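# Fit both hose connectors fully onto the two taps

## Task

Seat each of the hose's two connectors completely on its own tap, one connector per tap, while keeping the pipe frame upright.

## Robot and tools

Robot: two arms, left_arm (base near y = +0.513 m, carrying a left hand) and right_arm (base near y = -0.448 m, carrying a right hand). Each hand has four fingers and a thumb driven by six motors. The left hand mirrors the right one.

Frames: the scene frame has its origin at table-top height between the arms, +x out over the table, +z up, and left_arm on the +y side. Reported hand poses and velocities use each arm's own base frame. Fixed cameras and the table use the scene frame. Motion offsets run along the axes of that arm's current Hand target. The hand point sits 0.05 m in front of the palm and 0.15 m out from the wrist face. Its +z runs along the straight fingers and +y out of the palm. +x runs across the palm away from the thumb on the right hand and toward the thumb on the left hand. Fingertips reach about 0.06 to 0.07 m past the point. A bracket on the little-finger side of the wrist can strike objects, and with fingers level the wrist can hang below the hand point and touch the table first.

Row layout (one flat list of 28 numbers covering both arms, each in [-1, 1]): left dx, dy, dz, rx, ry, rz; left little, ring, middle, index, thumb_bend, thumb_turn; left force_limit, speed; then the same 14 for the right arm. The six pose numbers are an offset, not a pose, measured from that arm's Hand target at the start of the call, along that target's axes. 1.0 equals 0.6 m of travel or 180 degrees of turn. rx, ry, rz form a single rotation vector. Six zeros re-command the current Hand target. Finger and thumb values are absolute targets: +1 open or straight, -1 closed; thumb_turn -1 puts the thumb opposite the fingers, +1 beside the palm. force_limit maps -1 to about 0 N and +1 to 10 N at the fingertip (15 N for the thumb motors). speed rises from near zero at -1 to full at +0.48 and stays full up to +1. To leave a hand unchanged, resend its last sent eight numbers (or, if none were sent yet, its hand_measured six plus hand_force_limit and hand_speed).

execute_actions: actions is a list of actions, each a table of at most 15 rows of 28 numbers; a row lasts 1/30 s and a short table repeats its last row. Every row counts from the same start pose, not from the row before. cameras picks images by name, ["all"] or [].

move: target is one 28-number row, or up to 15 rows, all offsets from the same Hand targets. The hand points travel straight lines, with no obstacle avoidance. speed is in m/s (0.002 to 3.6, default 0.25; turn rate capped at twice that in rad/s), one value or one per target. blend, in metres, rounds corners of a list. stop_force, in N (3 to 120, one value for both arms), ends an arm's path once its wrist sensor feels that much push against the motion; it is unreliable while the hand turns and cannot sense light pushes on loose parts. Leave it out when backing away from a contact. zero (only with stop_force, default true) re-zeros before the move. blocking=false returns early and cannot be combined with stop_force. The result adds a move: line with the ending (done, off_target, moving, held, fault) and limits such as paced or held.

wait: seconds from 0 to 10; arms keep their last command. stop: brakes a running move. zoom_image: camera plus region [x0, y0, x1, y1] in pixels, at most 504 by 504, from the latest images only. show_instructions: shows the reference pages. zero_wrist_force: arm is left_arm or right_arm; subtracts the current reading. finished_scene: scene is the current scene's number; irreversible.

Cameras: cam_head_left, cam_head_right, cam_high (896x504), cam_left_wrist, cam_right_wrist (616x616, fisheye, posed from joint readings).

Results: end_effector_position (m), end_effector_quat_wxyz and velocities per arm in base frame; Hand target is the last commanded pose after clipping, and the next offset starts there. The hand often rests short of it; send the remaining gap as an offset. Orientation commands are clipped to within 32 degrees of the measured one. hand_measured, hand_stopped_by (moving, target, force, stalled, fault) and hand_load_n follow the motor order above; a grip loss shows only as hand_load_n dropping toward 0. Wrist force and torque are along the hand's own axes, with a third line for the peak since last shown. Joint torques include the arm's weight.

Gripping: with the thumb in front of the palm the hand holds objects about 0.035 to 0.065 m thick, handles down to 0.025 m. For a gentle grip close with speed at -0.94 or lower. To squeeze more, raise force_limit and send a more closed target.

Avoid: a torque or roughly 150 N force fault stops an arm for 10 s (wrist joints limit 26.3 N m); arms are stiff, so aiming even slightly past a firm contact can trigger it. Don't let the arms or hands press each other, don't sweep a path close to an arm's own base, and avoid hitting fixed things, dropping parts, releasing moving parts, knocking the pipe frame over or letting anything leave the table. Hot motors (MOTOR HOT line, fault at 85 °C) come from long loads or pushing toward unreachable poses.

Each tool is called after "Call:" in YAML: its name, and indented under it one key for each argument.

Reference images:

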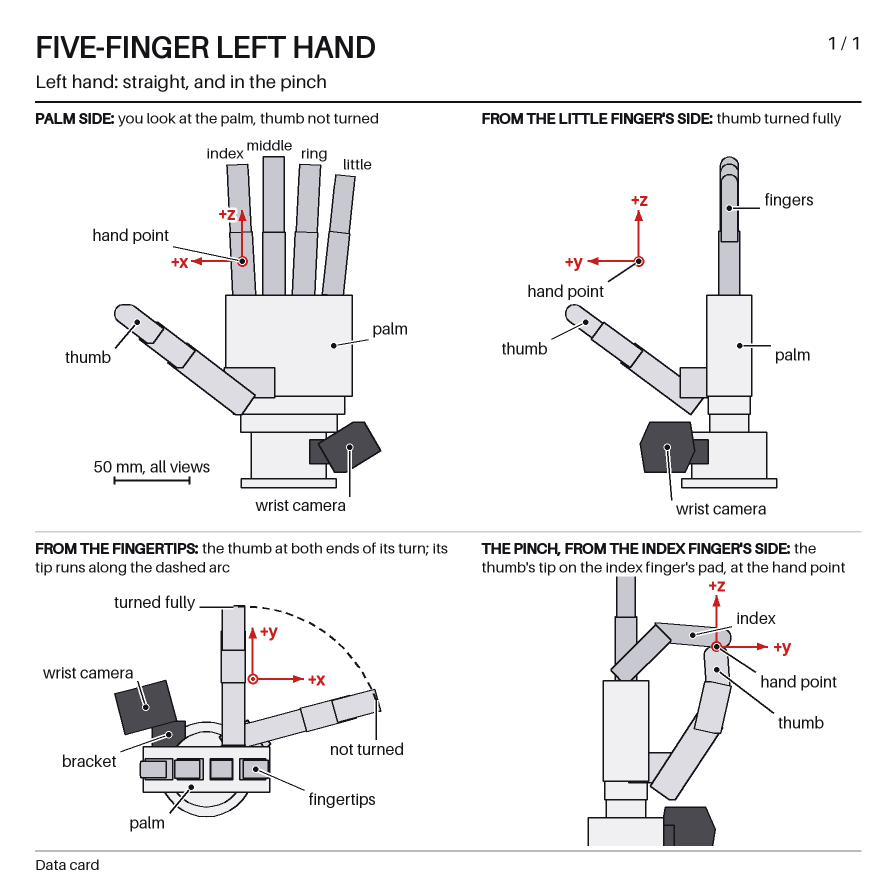

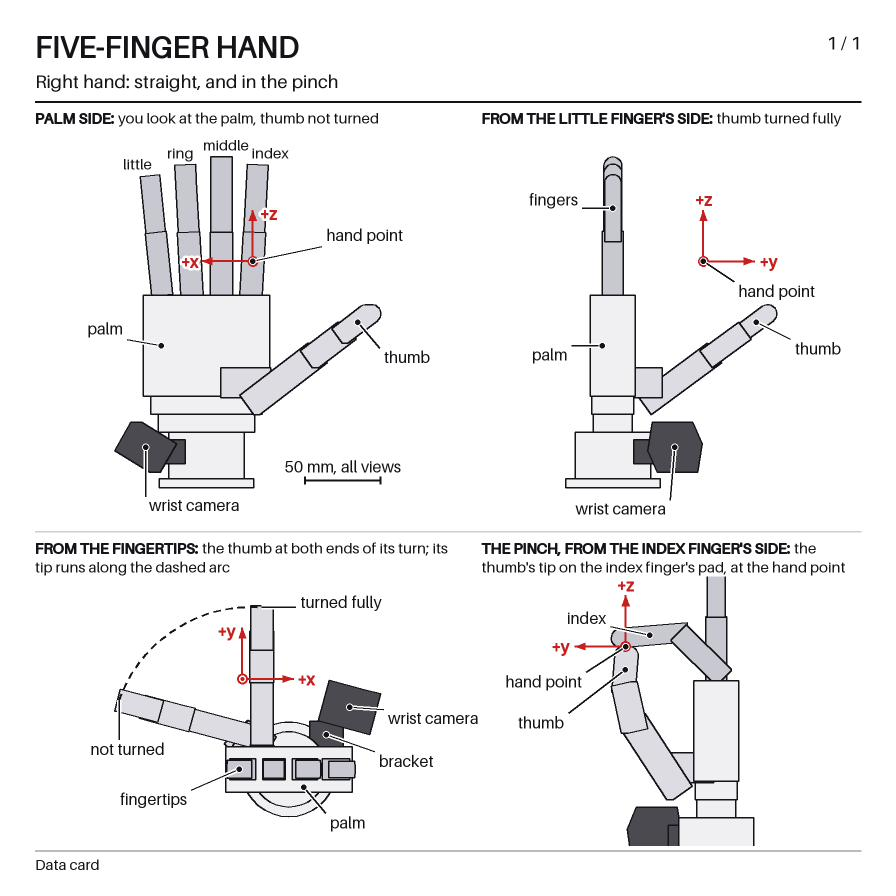

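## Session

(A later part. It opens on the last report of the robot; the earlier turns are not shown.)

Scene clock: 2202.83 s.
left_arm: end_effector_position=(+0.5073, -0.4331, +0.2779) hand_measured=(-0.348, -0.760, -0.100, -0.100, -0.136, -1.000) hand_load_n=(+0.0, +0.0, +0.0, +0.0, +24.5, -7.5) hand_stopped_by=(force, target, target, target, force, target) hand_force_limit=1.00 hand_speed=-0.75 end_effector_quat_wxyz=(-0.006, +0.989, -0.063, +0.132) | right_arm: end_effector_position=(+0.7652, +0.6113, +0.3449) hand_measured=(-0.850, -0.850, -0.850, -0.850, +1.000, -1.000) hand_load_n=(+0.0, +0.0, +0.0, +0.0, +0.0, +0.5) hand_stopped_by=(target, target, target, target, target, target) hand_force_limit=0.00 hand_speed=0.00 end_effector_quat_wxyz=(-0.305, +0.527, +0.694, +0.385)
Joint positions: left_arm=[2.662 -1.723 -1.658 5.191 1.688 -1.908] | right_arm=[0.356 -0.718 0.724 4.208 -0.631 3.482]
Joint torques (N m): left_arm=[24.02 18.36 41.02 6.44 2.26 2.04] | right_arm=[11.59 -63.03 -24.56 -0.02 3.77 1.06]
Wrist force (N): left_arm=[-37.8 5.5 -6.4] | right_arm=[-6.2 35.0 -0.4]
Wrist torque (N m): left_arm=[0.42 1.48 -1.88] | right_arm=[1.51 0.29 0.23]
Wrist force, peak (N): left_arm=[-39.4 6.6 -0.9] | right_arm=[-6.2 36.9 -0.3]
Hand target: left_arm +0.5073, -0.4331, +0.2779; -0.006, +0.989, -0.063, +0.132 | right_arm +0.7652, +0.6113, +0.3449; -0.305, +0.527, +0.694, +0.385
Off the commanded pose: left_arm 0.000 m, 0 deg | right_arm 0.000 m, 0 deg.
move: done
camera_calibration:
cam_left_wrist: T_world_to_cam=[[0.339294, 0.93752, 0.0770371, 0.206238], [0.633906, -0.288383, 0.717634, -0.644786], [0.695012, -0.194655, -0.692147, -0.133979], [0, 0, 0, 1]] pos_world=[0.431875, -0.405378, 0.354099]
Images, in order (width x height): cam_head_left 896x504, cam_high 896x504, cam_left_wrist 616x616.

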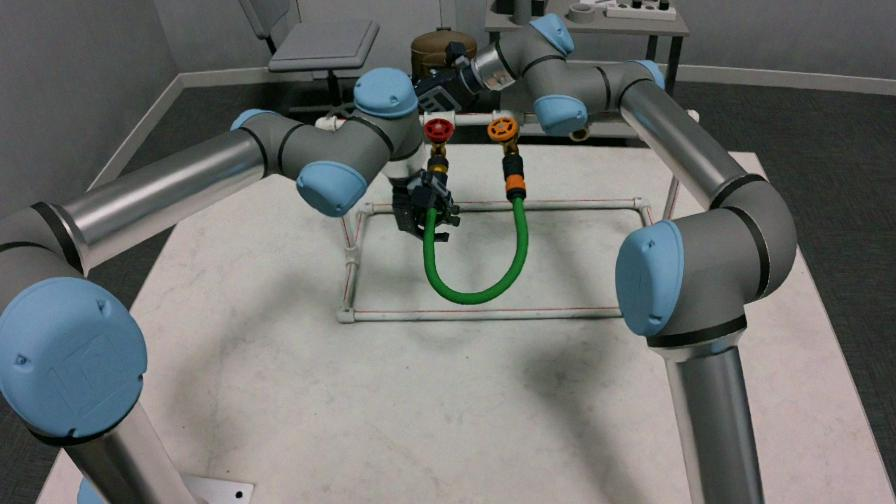

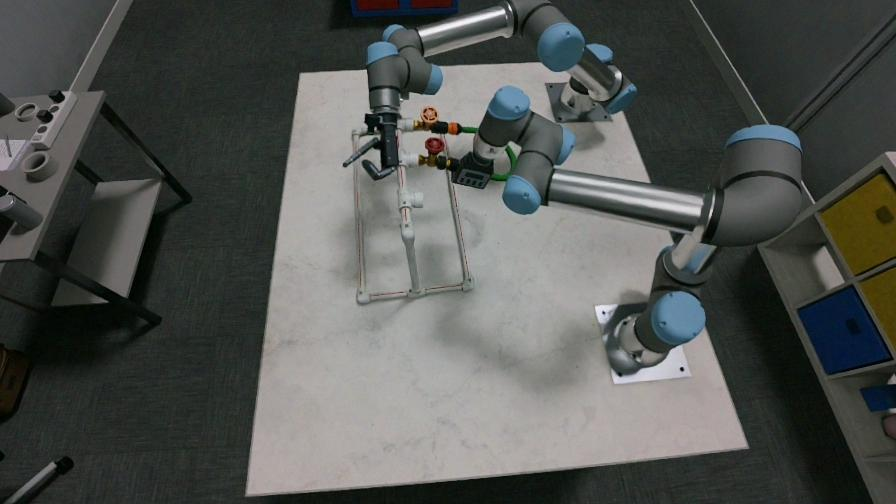

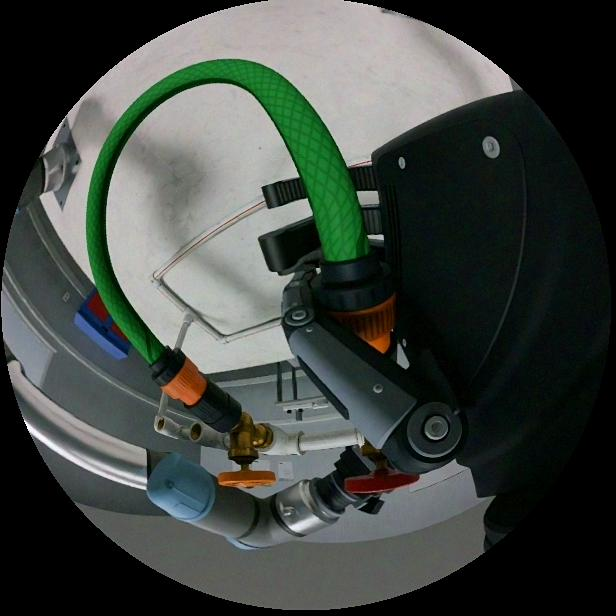

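Call:
move:
  target: [-0.0033, 0.0005, 0.0001, 0, 0, 0, -0.6, -0.76, -0.1, -0.1, -0.98, -1, 1, -0.75, 0,0,0,0,0,0,-0.85,-0.85,-0.85,-0.85,1,-1,0,0]
  speed: 0.01

Call:
move:
  target: [0, 0, 0, 0, 0, 0, -0.6, -0.76, -0.1, -0.1, 0.7, -1, 1, -0.5, 0,0,0,0,0,0,-0.85,-0.85,-0.85,-0.85,1,-1,0,0]
  speed: 0.02
  cameras: ["cam_head_left", "cam_high", "cam_left_wrist"]

Call:
zoom_image:
  camera: "cam_high"
  region: [360, 90, 520, 210]

Scene clock: 2255.77 s.
left_arm: end_effector_position=(+0.5055, -0.4331, +0.2773) hand_measured=(-0.348, -0.760, -0.100, -0.100, -0.136, -1.000) hand_load_n=(+0.0, +0.0, +0.0, +0.0, +22.0, -1.0) hand_stopped_by=(force, target, target, target, force, target) hand_force_limit=1.00 hand_speed=-0.75 end_effector_quat_wxyz=(-0.006, +0.989, -0.063, +0.132) | right_arm: end_effector_position=(+0.7652, +0.6113, +0.3449) hand_measured=(-0.850, -0.850, -0.850, -0.850, +1.000, -1.000) hand_load_n=(+0.0, -0.5, +0.0, +0.0, +0.0, +0.5) hand_stopped_by=(target, target, target, target, target, target) hand_force_limit=0.00 hand_speed=0.00 end_effector_quat_wxyz=(-0.305, +0.527, +0.694, +0.385)
Joint positions: left_arm=[2.66 -1.72 -1.663 5.192 1.689 -1.91] | right_arm=[0.356 -0.718 0.724 4.208 -0.631 3.482]
Joint torques (N m): left_arm=[-8.53 39.99 10.53 4.25 2.9 -2.79] | right_arm=[9.24 -63.25 -13.58 0.05 3.7 0.88]
Wrist force (N): left_arm=[-5.4 3.6 -6.1] | right_arm=[-1.0 11.3 -3.2]
Wrist torque (N m): left_arm=[0.33 0.29 -0.69] | right_arm=[0.81 0.22 0.10]
Wrist force, peak (N): left_arm=[-38.3 5.5 -6.3] | right_arm=[-6.2 35.2 -0.6]
Hand target: left_arm +0.5054, -0.4332, +0.2773; -0.006, +0.989, -0.063, +0.132 | right_arm +0.7652, +0.6113, +0.3449; -0.305, +0.527, +0.694, +0.385
Off the commanded pose: left_arm 0.000 m, 0 deg | right_arm 0.000 m, 0 deg.
move: done

Scene clock: 2257.23 s.
left_arm: end_effector_position=(+0.5053, -0.4332, +0.2773) hand_measured=(-0.348, -0.760, -0.100, -0.100, +0.700, -1.000) hand_load_n=(+0.0, +1.0, +0.0, +0.0, +0.0, +0.0) hand_stopped_by=(force, target, target, target, target, target) hand_force_limit=1.00 hand_speed=-0.50 end_effector_quat_wxyz=(-0.006, +0.989, -0.063, +0.132) | right_arm: end_effector_position=(+0.7652, +0.6113, +0.3449) hand_measured=(-0.850, -0.850, -0.850, -0.850, +1.000, -1.000) hand_load_n=(+0.0, +0.0, +0.0, +0.0, +0.0, +0.0) hand_stopped_by=(target, target, target, target, target, target) hand_force_limit=0.00 hand_speed=0.00 end_effector_quat_wxyz=(-0.305, +0.527, +0.694, +0.385)
Joint positions: left_arm=[2.66 -1.72 -1.663 5.192 1.689 -1.91] | right_arm=[0.356 -0.718 0.724 4.208 -0.631 3.482]
Joint torques (N m): left_arm=[-9.44 41.41 29.2 3.8 -0.89 -2.78] | right_arm=[8.24 -63.03 -26.78 -0.24 3 0.87]
Wrist force (N): left_arm=[-1.9 0.8 -0.5] | right_arm=[-0.8 2.2 -0.8]
Wrist torque (N m): left_arm=[0.11 0.20 -0.13] | right_arm=[0.17 0.14 -0.11]
Wrist force, peak (N): left_arm=[-9.1 -2.7 -3.1] | right_arm=[-1.2 11.7 -3.0]
Hand target: left_arm +0.5054, -0.4332, +0.2773; -0.006, +0.989, -0.063, +0.132 | right_arm +0.7652, +0.6113, +0.3449; -0.305, +0.527, +0.694, +0.385
Off the commanded pose: left_arm 0.000 m, 0 deg | right_arm 0.000 m, 0 deg.
move: done
camera_calibration:
cam_left_wrist: T_world_to_cam=[[0.339299, 0.937518, 0.0770427, 0.207026], [0.633904, -0.288391, 0.717633, -0.64311], [0.695012, -0.194655, -0.692147, -0.133162], [0, 0, 0, 1]] pos_world=[0.429975, -0.405478, 0.353399]
Images, in order (width x height): cam_head_left 896x504, cam_high 896x504, cam_left_wrist 616x616.

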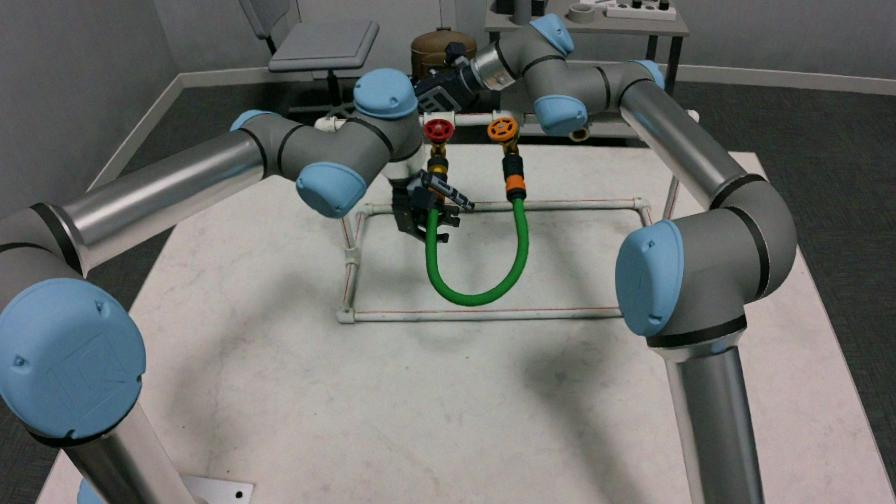

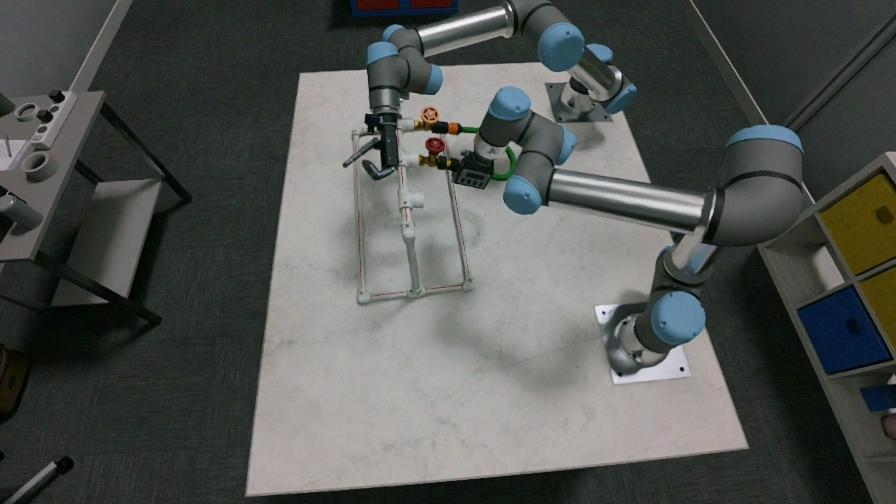

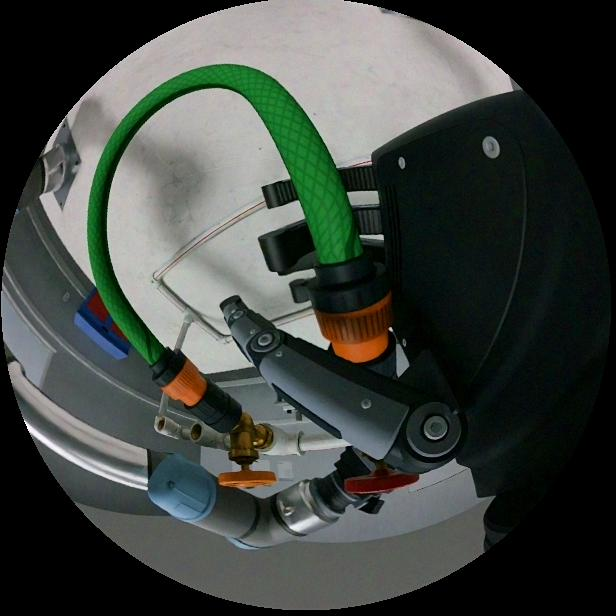

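Scaled by 3.150 from the camera's 896x504 image, which has a finer 1280x720 frame.

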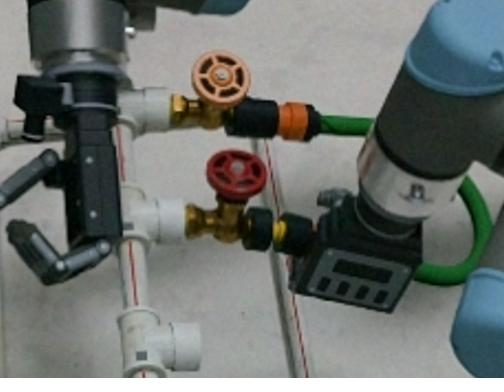

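Call:
move:
  target: [0, 0, 0, 0, 0, 0, 1, 1, 1, 1, 0.8, -1, 1, 0, 0,0,0,0,0,0,-0.85,-0.85,-0.85,-0.85,1,-1,0,0]
  speed: 0.02

Call:
move:
  target:
    - [0, -0.009, 0, 0, 0, -0.0333, 1, 1, 1, 1, 0.8, -1, 1, 0, 0,0,0,0,0,0,-0.85,-0.85,-0.85,-0.85,1,-1,0,0]
    - [0.0, -0.009, -0.031, 0, 0, -0.0333, 1, 1, 1, 1, 0.8, -1, 1, 0, 0,0,0,0,0,0,-0.85,-0.85,-0.85,-0.85,1,-1,0,0]
    - [0.0293, -0.009, -0.031, 0, 0, -0.0333, 1, 1, 1, 1, 0.8, -1, 1, 0, 0,0,0,0,0,0,-0.85,-0.85,-0.85,-0.85,1,-1,0,0]
  speed: 0.03
  cameras: ["cam_head_left", "cam_high", "cam_left_wrist"]

Call:
zoom_image:
  camera: "cam_high"
  region: [360, 90, 520, 210]

Call:
zoom_image:
  camera: "cam_head_left"
  region: [395, 110, 485, 230]

Call:
zoom_image:
  camera: "cam_left_wrist"
  region: [230, 200, 530, 500]

Scene clock: 2266.97 s.
left_arm: end_effector_position=(+0.5054, -0.4332, +0.2773) hand_measured=(+1.000, +1.000, +1.000, +1.000, +0.800, -1.000) hand_load_n=(+0.0, +0.0, +0.0, +0.0, +0.0, +0.0) hand_stopped_by=(target, target, target, target, target, target) hand_force_limit=1.00 hand_speed=0.00 end_effector_quat_wxyz=(-0.006, +0.989, -0.063, +0.132) | right_arm: end_effector_position=(+0.7652, +0.6113, +0.3449) hand_measured=(-0.850, -0.850, -0.850, -0.850, +1.000, -1.000) hand_load_n=(+0.0, +0.0, +0.0, +0.0, +0.0, +0.0) hand_stopped_by=(target, target, target, target, target, target) hand_force_limit=0.00 hand_speed=0.00 end_effector_quat_wxyz=(-0.305, +0.527, +0.694, +0.385)
Joint positions: left_arm=[2.66 -1.72 -1.663 5.192 1.689 -1.91] | right_arm=[0.356 -0.718 0.724 4.208 -0.631 3.482]
Joint torques (N m): left_arm=[-9.96 41.22 24.67 2.63 -0.31 -2.75] | right_arm=[4.76 -62.63 -30.99 -0.52 0.21 0.93]
Wrist force (N): left_arm=[-2.1 0.7 -1.7] | right_arm=[-1.0 2.3 -0.6]
Wrist torque (N m): left_arm=[0.12 0.14 -0.13] | right_arm=[0.18 0.14 -0.10]
Wrist force, peak (N): left_arm=[-2.2 0.8 -1.8] | right_arm=[-0.8 2.7 -0.8]
Hand target: left_arm +0.5054, -0.4332, +0.2773; -0.006, +0.989, -0.063, +0.132 | right_arm +0.7652, +0.6113, +0.3449; -0.305, +0.527, +0.694, +0.385
Off the commanded pose: left_arm 0.000 m, 0 deg | right_arm 0.000 m, 0 deg.
move: done

Scene clock: 2270.67 s.
left_arm: end_effector_position=(+0.5179, -0.4300, +0.3000) hand_measured=(+1.000, +1.000, +1.000, +1.000, +0.800, -1.000) hand_load_n=(+0.0, +0.0, +0.0, +0.0, +0.0, +0.0) hand_stopped_by=(target, target, target, target, target, target) hand_force_limit=1.00 hand_speed=0.00 end_effector_quat_wxyz=(+0.001, +0.991, -0.011, +0.132) | right_arm: end_effector_position=(+0.7652, +0.6113, +0.3449) hand_measured=(-0.850, -0.850, -0.850, -0.850, +1.000, -1.000) hand_load_n=(+0.0, +0.0, +0.0, +0.0, +0.0, +0.5) hand_stopped_by=(target, target, target, target, target, target) hand_force_limit=0.00 hand_speed=0.00 end_effector_quat_wxyz=(-0.305, +0.527, +0.694, +0.385)
Joint positions: left_arm=[2.666 -1.72 -1.609 5.139 1.687 -2.009] | right_arm=[0.356 -0.718 0.724 4.208 -0.631 3.482]
Joint torques (N m): left_arm=[9.31 21.63 31.82 0.42 -1.5 2.74] | right_arm=[2.12 -63.21 -31.53 -1.15 -0.14 1.05]
Wrist force (N): left_arm=[-2.1 0.6 -1.8] | right_arm=[-0.9 2.2 -0.4]
Wrist torque (N m): left_arm=[0.12 0.15 -0.23] | right_arm=[0.16 0.12 -0.10]
Wrist force, peak (N): left_arm=[-2.4 0.3 -2.0] | right_arm=[-1.3 2.4 -0.5]
Hand target: left_arm +0.5180, -0.4300, +0.3000; +0.001, +0.991, -0.011, +0.132 | right_arm +0.7652, +0.6113, +0.3449; -0.305, +0.527, +0.694, +0.385
Off the commanded pose: left_arm 0.000 m, 0 deg | right_arm 0.000 m, 0 deg.
move: done
camera_calibration:
cam_left_wrist: T_world_to_cam=[[0.243017, 0.968696, 0.050701, 0.269168], [0.659048, -0.203235, 0.724121, -0.644769], [0.711758, -0.142559, -0.687807, -0.113013], [0, 0, 0, 1]] pos_world=[0.439959, -0.407893, 0.375513]
Images, in order (width x height): cam_head_left 896x504, cam_high 896x504, cam_left_wrist 616x616.

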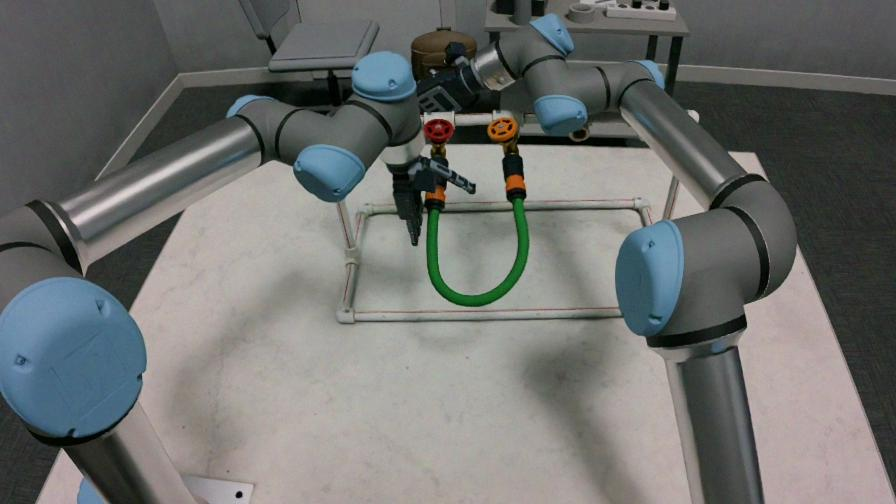

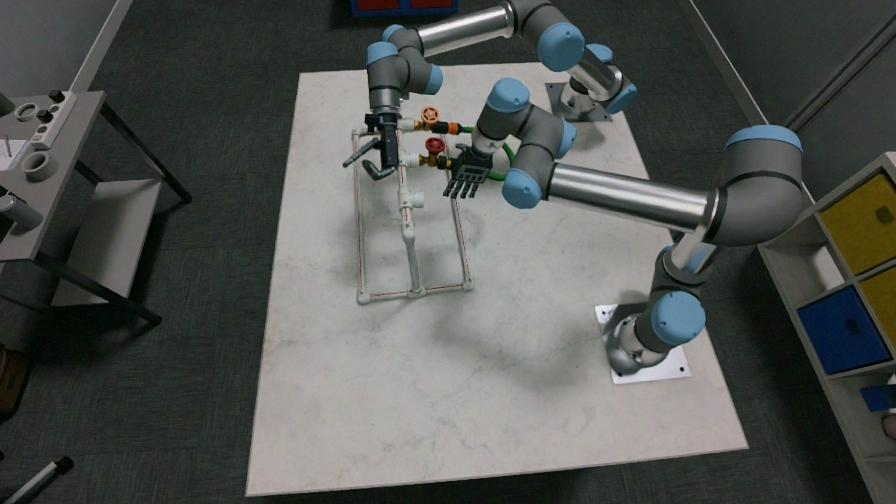

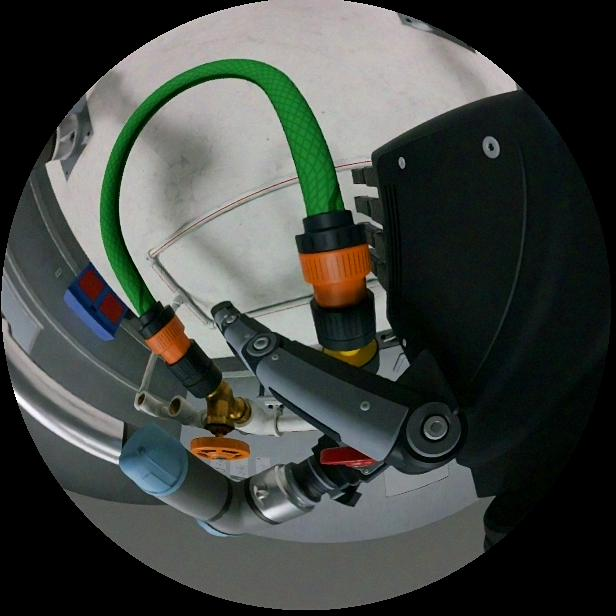

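Scaled by 3.150 from the camera's 896x504 image, which has a finer 1280x720 frame.

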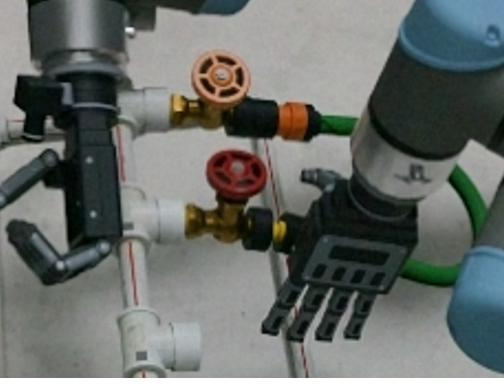

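Scaled by 4.200 from the camera's 896x504 image, which has a finer 1280x720 frame.

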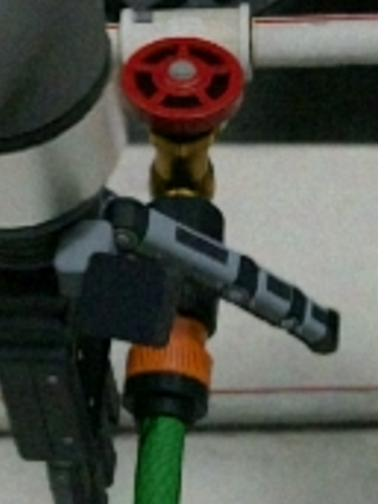

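Scaled by 1.680 from the camera's 616x616 image, which has a finer 880x880 frame.

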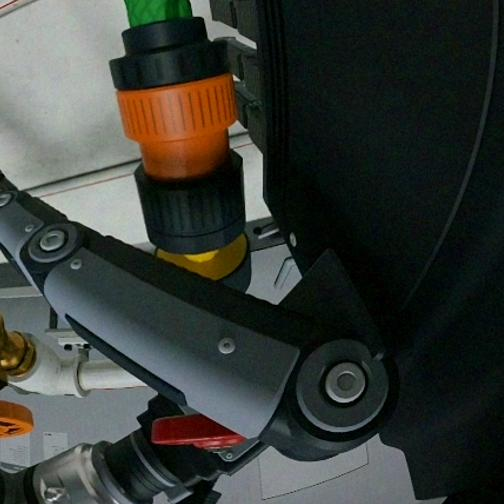

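Call:
move:
  target: [0, 0, 0, 0, 0, 0, -0.95, -0.95, -0.95, -0.95, 0.8, -1, -0.5, -0.7, 0,0,0,0,0,0,-0.85,-0.85,-0.85,-0.85,1,-1,0,0]
  speed: 0.02
  cameras: ["cam_head_left", "cam_high", "cam_left_wrist"]

Call:
zoom_image:
  camera: "cam_left_wrist"
  region: [230, 200, 530, 500]

Scene clock: 2278.93 s.
left_arm: end_effector_position=(+0.5180, -0.4300, +0.2999) hand_measured=(-0.768, -0.188, -0.242, -0.354, +0.800, -1.000) hand_load_n=(+3.5, +0.0, +0.0, +0.0, +0.0, +0.0) hand_stopped_by=(force, force, force, force, target, target) hand_force_limit=-0.50 hand_speed=-0.70 end_effector_quat_wxyz=(+0.001, +0.991, -0.011, +0.132) | right_arm: end_effector_position=(+0.7652, +0.6113, +0.3449) hand_measured=(-0.850, -0.850, -0.850, -0.850, +1.000, -1.000) hand_load_n=(+0.0, +0.0, +0.0, +0.0, +0.0, +0.0) hand_stopped_by=(target, target, target, target, target, target) hand_force_limit=0.00 hand_speed=0.00 end_effector_quat_wxyz=(-0.305, +0.527, +0.694, +0.385)
Joint positions: left_arm=[2.666 -1.72 -1.609 5.138 1.687 -2.009] | right_arm=[0.356 -0.718 0.724 4.208 -0.631 3.482]
Joint torques (N m): left_arm=[6.82 40.22 21.69 4.07 1.34 1.8] | right_arm=[-1.73 -62.03 -31.25 -1.62 -0.09 0.86]
Wrist force (N): left_arm=[-5.8 2.9 2.7] | right_arm=[0.1 2.3 1.2]
Wrist torque (N m): left_arm=[0.10 0.52 -0.45] | right_arm=[0.04 0.07 -0.04]
Wrist force, peak (N): left_arm=[-4.9 0.6 6.1] | right_arm=[-0.8 2.7 -0.7]
Hand target: left_arm +0.5180, -0.4300, +0.3000; +0.001, +0.991, -0.011, +0.132 | right_arm +0.7652, +0.6113, +0.3449; -0.305, +0.527, +0.694, +0.385
Off the commanded pose: left_arm 0.000 m, 0 deg | right_arm 0.000 m, 0 deg.
move: done
camera_calibration:
cam_left_wrist: T_world_to_cam=[[0.243035, 0.968685, 0.0508215, 0.269085], [0.659136, -0.203356, 0.724007, -0.64488], [0.71167, -0.142461, -0.687918, -0.112963], [0, 0, 0, 1]] pos_world=[0.440058, -0.407892, 0.375513]
Images, in order (width x height): cam_head_left 896x504, cam_high 896x504, cam_left_wrist 616x616.

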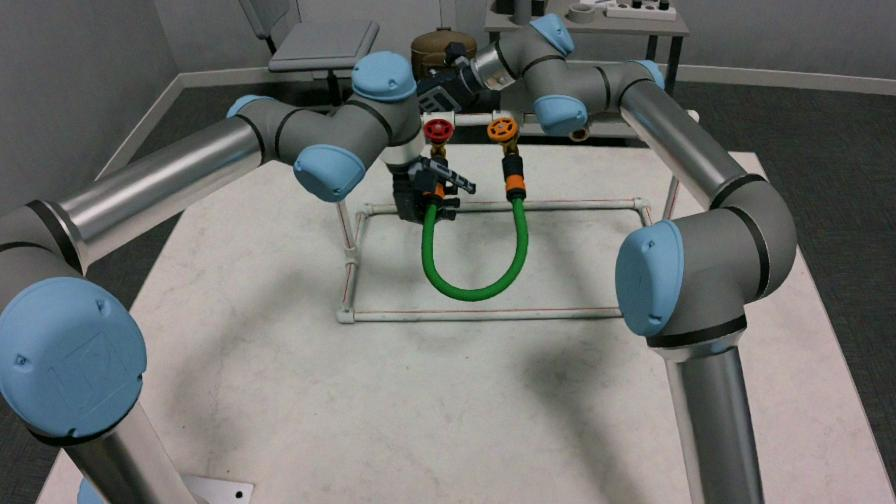

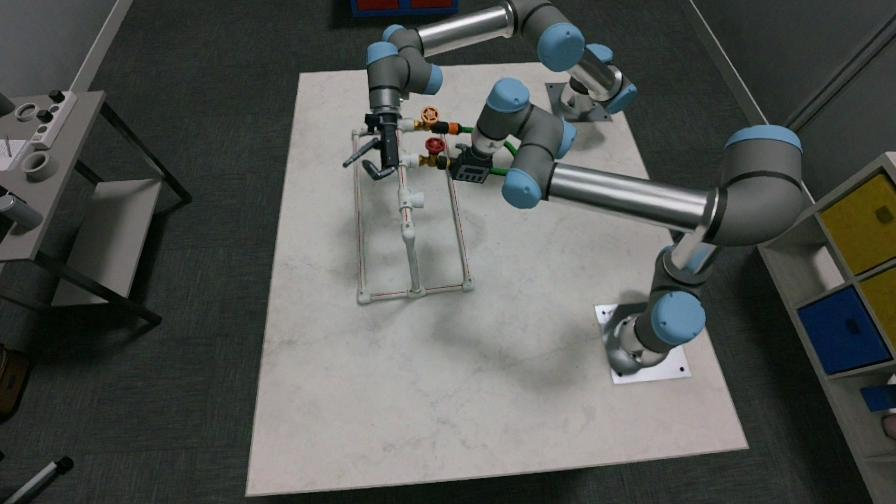

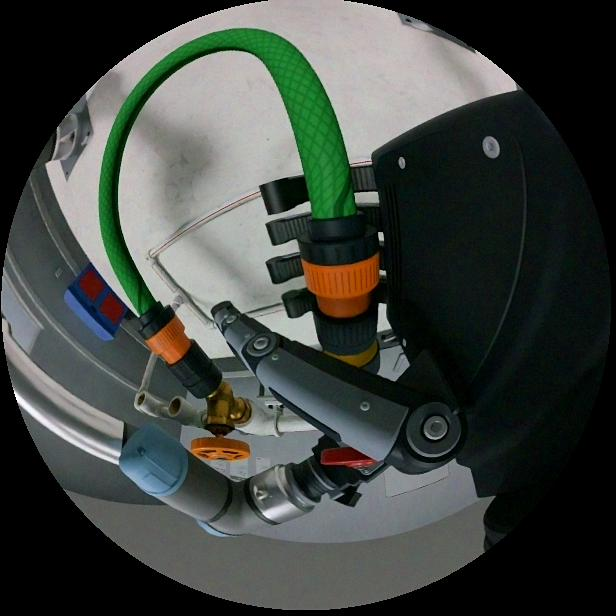

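Scaled by 1.680 from the camera's 616x616 image, which has a finer 880x880 frame.

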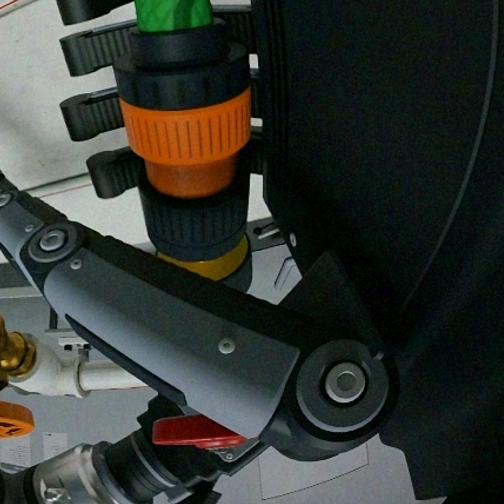

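Call:
move:
  target: [0, 0, 0, 0, 0, 0, -0.77, -0.95, -0.95, -0.95, -0.95, -1, 0.0, -0.75, 0,0,0,0,0,0,-0.85,-0.85,-0.85,-0.85,1,-1,0,0]
  speed: 0.02

Call:
move:
  target: [0, 0, 0, 0, 0, 0, -0.77, -0.97, -0.97, -0.97, -0.97, -1, 0.8, -0.75, 0,0,0,0,0,0,-0.85,-0.85,-0.85,-0.85,1,-1,0,0]
  speed: 0.02
  cameras: ["cam_head_left", "cam_high", "cam_left_wrist"]

Call:
zoom_image:
  camera: "cam_high"
  region: [360, 90, 520, 210]

Call:
zoom_image:
  camera: "cam_left_wrist"
  region: [230, 200, 530, 500]

Scene clock: 2285.80 s.
left_arm: end_effector_position=(+0.5180, -0.4300, +0.3000) hand_measured=(-0.770, -0.188, -0.242, -0.354, +0.282, -1.000) hand_load_n=(+3.5, +0.0, +0.0, +1.0, +7.5, +0.0) hand_stopped_by=(target, force, force, force, force, target) hand_force_limit=0.00 hand_speed=-0.75 end_effector_quat_wxyz=(+0.001, +0.991, -0.011, +0.132) | right_arm: end_effector_position=(+0.7652, +0.6113, +0.3449) hand_measured=(-0.850, -0.850, -0.850, -0.850, +1.000, -1.000) hand_load_n=(+0.0, +0.0, +0.0, +0.0, +0.0, +0.0) hand_stopped_by=(target, target, target, target, target, target) hand_force_limit=0.00 hand_speed=0.00 end_effector_quat_wxyz=(-0.305, +0.527, +0.694, +0.385)
Joint positions: left_arm=[2.666 -1.72 -1.609 5.138 1.687 -2.009] | right_arm=[0.356 -0.718 0.724 4.208 -0.631 3.482]
Joint torques (N m): left_arm=[2.64 44.33 14.98 4.94 1.32 -1.61] | right_arm=[-6.64 -61.53 -30.72 -2.14 -0.11 0.81]
Wrist force (N): left_arm=[-5.5 3.1 2.8] | right_arm=[0.2 2.5 1.0]
Wrist torque (N m): left_arm=[0.11 0.50 -0.45] | right_arm=[0.06 0.07 -0.04]
Wrist force, peak (N): left_arm=[-6.1 3.1 2.8] | right_arm=[0.2 2.6 1.2]
Hand target: left_arm +0.5180, -0.4300, +0.3000; +0.001, +0.991, -0.011, +0.132 | right_arm +0.7652, +0.6113, +0.3449; -0.305, +0.527, +0.694, +0.385
Off the commanded pose: left_arm 0.000 m, 0 deg | right_arm 0.000 m, 0 deg.
move: done

Scene clock: 2286.60 s.
left_arm: end_effector_position=(+0.5180, -0.4300, +0.2999) hand_measured=(-0.770, -0.552, -0.300, -0.394, +0.256, -1.000) hand_load_n=(+0.0, +7.5, +13.0, +9.0, +16.0, -5.0) hand_stopped_by=(target, force, force, force, force, target) hand_force_limit=0.80 hand_speed=-0.75 end_effector_quat_wxyz=(+0.001, +0.991, -0.011, +0.132) | right_arm: end_effector_position=(+0.7652, +0.6113, +0.3449) hand_measured=(-0.850, -0.850, -0.850, -0.850, +1.000, -1.000) hand_load_n=(+0.0, +0.0, +0.0, +0.5, +0.0, +0.0) hand_stopped_by=(target, target, target, target, target, target) hand_force_limit=0.00 hand_speed=0.00 end_effector_quat_wxyz=(-0.305, +0.527, +0.694, +0.385)
Joint positions: left_arm=[2.666 -1.72 -1.609 5.138 1.687 -2.009] | right_arm=[0.356 -0.718 0.724 4.208 -0.631 3.482]
Joint torques (N m): left_arm=[1.87 44.56 22.33 4.63 1.23 -2.13] | right_arm=[-6.77 -60.54 -30.58 -2.19 -0.16 0.63]
Wrist force (N): left_arm=[-6.9 1.7 7.5] | right_arm=[-0.9 1.7 0.8]
Wrist torque (N m): left_arm=[-0.01 0.56 -0.35] | right_arm=[0.05 0.12 -0.11]
Wrist force, peak (N): left_arm=[-9.2 3.1 9.9] | right_arm=[0.8 6.1 0.8]
Hand target: left_arm +0.5180, -0.4300, +0.3000; +0.001, +0.991, -0.011, +0.132 | right_arm +0.7652, +0.6113, +0.3449; -0.305, +0.527, +0.694, +0.385
Off the commanded pose: left_arm 0.000 m, 0 deg | right_arm 0.000 m, 0 deg.
move: done
camera_calibration:
cam_left_wrist: T_world_to_cam=[[0.243035, 0.968685, 0.0508215, 0.269085], [0.659136, -0.203356, 0.724007, -0.64488], [0.71167, -0.142461, -0.687918, -0.112963], [0, 0, 0, 1]] pos_world=[0.440058, -0.407892, 0.375513]
Images, in order (width x height): cam_head_left 896x504, cam_high 896x504, cam_left_wrist 616x616.

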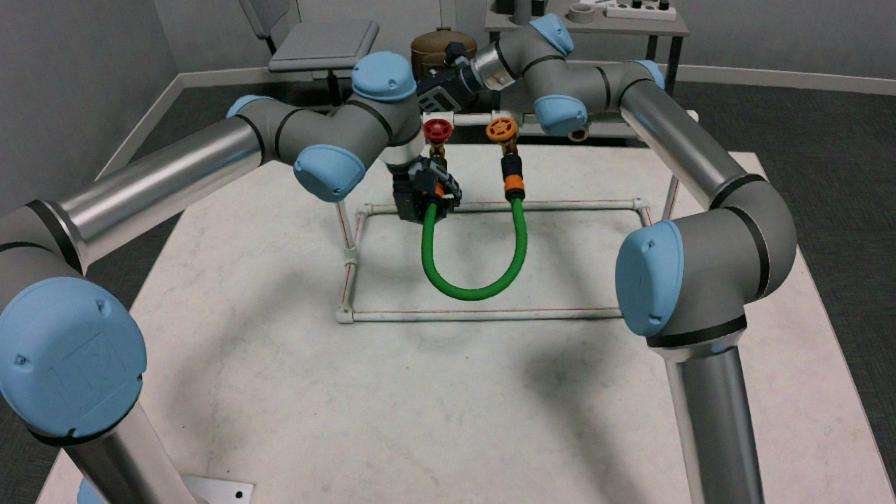

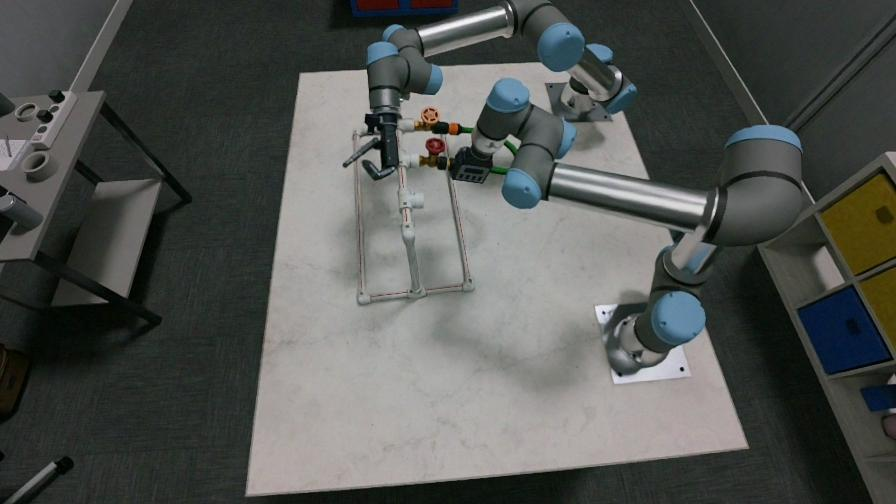

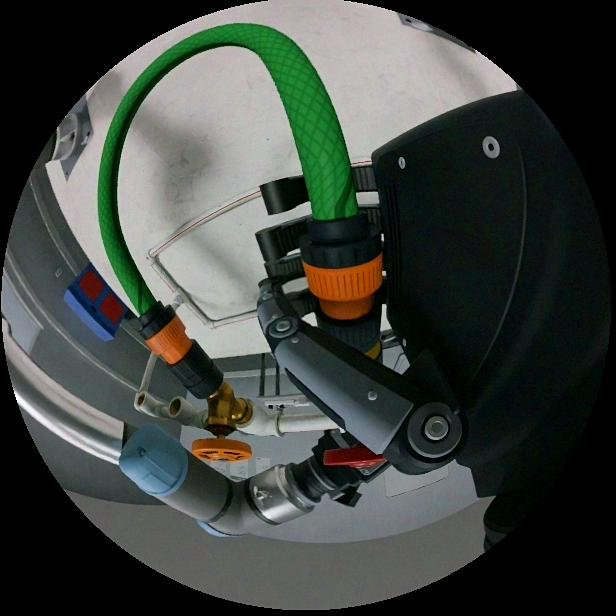

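Scaled by 3.150 from the camera's 896x504 image, which has a finer 1280x720 frame.

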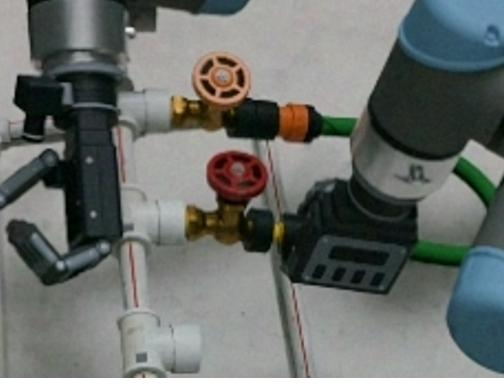

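Scaled by 1.680 from the camera's 616x616 image, which has a finer 880x880 frame.

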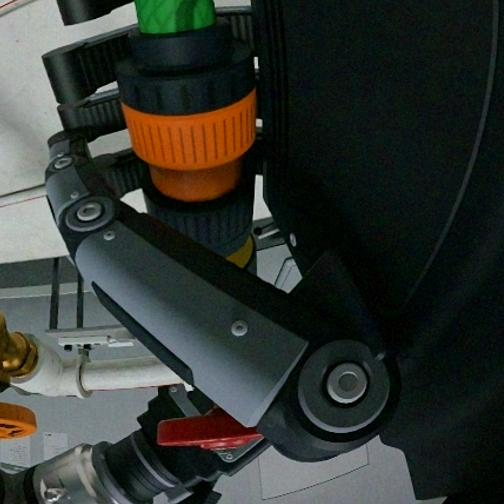

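Call:
move:
  target: [0.0116, -0.0009, 0.0, 0, 0, 0, -0.77, -0.97, -0.97, -0.97, -0.97, -1, 0.8, -0.75, 0,0,0,0,0,0,-0.85,-0.85,-0.85,-0.85,1,-1,0,0]
  speed: 0.008
  stop_force: 42
  cameras: ["cam_head_left", "cam_high", "cam_left_wrist"]

Call:
zoom_image:
  camera: "cam_high"
  region: [360, 90, 520, 210]

Call:
zoom_image:
  camera: "cam_left_wrist"
  region: [230, 200, 530, 500]

Scene clock: 2293.47 s.
left_arm: end_effector_position=(+0.5247, -0.4296, +0.3018) hand_measured=(-0.770, -0.552, -0.300, -0.394, +0.256, -1.000) hand_load_n=(+0.5, +4.5, +13.0, +9.0, +16.0, -5.0) hand_stopped_by=(target, force, force, force, force, target) hand_force_limit=0.80 hand_speed=-0.75 end_effector_quat_wxyz=(+0.001, +0.991, -0.011, +0.132) | right_arm: end_effector_position=(+0.7652, +0.6113, +0.3449) hand_measured=(-0.850, -0.850, -0.850, -0.850, +1.000, -1.000) hand_load_n=(+0.0, +0.0, +0.0, +0.0, +0.0, +0.5) hand_stopped_by=(target, target, target, target, target, target) hand_force_limit=0.00 hand_speed=0.00 end_effector_quat_wxyz=(-0.305, +0.527, +0.694, +0.385)
Joint positions: left_arm=[2.673 -1.731 -1.591 5.133 1.686 -2.003] | right_arm=[0.356 -0.718 0.724 4.208 -0.631 3.482]
Joint torques (N m): left_arm=[4.95 26.63 36.63 2.7 2.17 2.53] | right_arm=[-1.21 -61.7 -27.58 -2.85 0 0.62]
Wrist force (N): left_arm=[-6.9 1.3 5.3] | right_arm=[-0.3 0.2 0.8]
Wrist torque (N m): left_arm=[0.04 0.54 -0.36] | right_arm=[-0.03 0.08 -0.12]
Wrist force, peak (N): left_arm=[-21.2 4.8 7.0] | right_arm=[1.4 19.6 3.3]
Hand target: left_arm +0.5247, -0.4296, +0.3018; +0.001, +0.991, -0.011, +0.132 | right_arm +0.7652, +0.6113, +0.3449; -0.305, +0.527, +0.694, +0.385
Off the commanded pose: left_arm 0.000 m, 0 deg | right_arm 0.000 m, 0 deg.
move: done
camera_calibration:
cam_left_wrist: T_world_to_cam=[[0.242947, 0.96871, 0.0507673, 0.267024], [0.659062, -0.203238, 0.724107, -0.650541], [0.711768, -0.142461, -0.687816, -0.116589], [0, 0, 0, 1]] pos_world=[0.446859, -0.407492, 0.377313]
Images, in order (width x height): cam_head_left 896x504, cam_high 896x504, cam_left_wrist 616x616.

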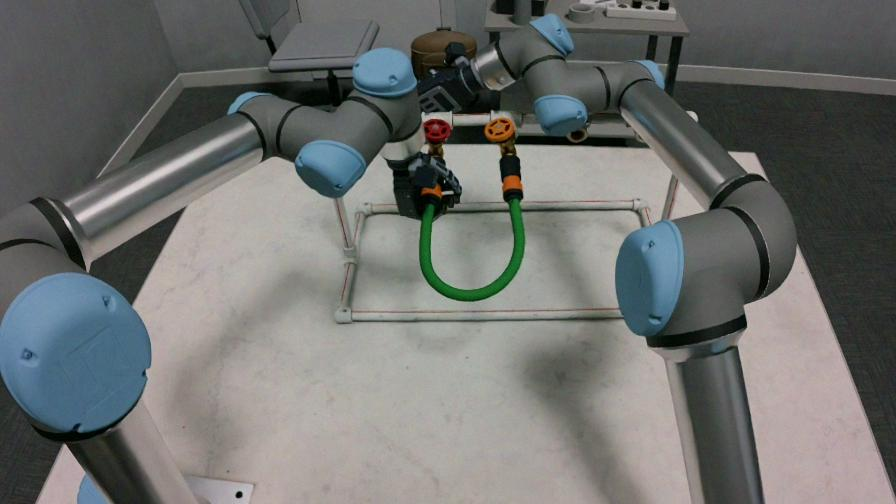

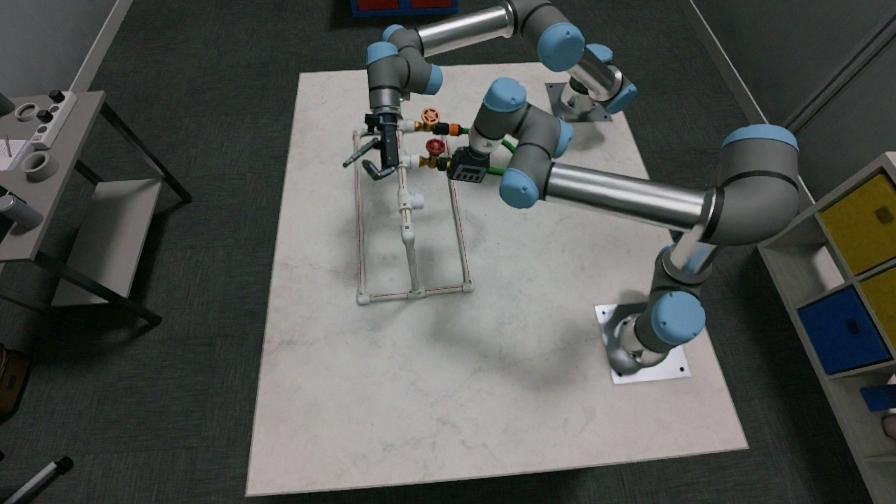

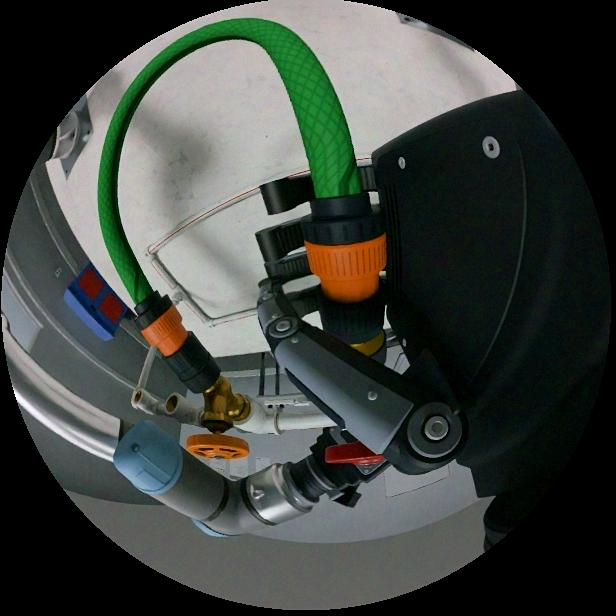

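Scaled by 3.150 from the camera's 896x504 image, which has a finer 1280x720 frame.

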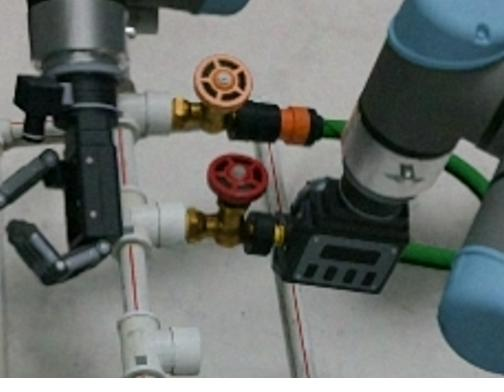

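Scaled by 1.680 from the camera's 616x616 image, which has a finer 880x880 frame.

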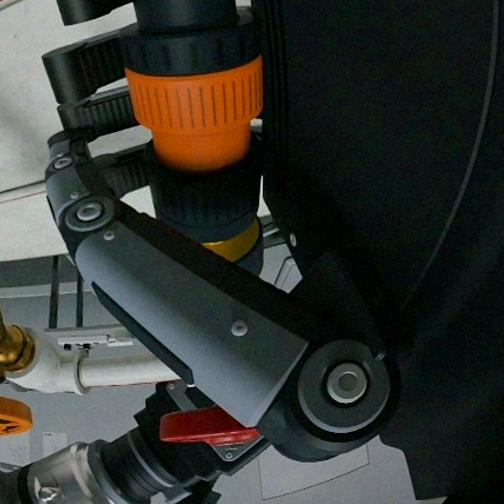

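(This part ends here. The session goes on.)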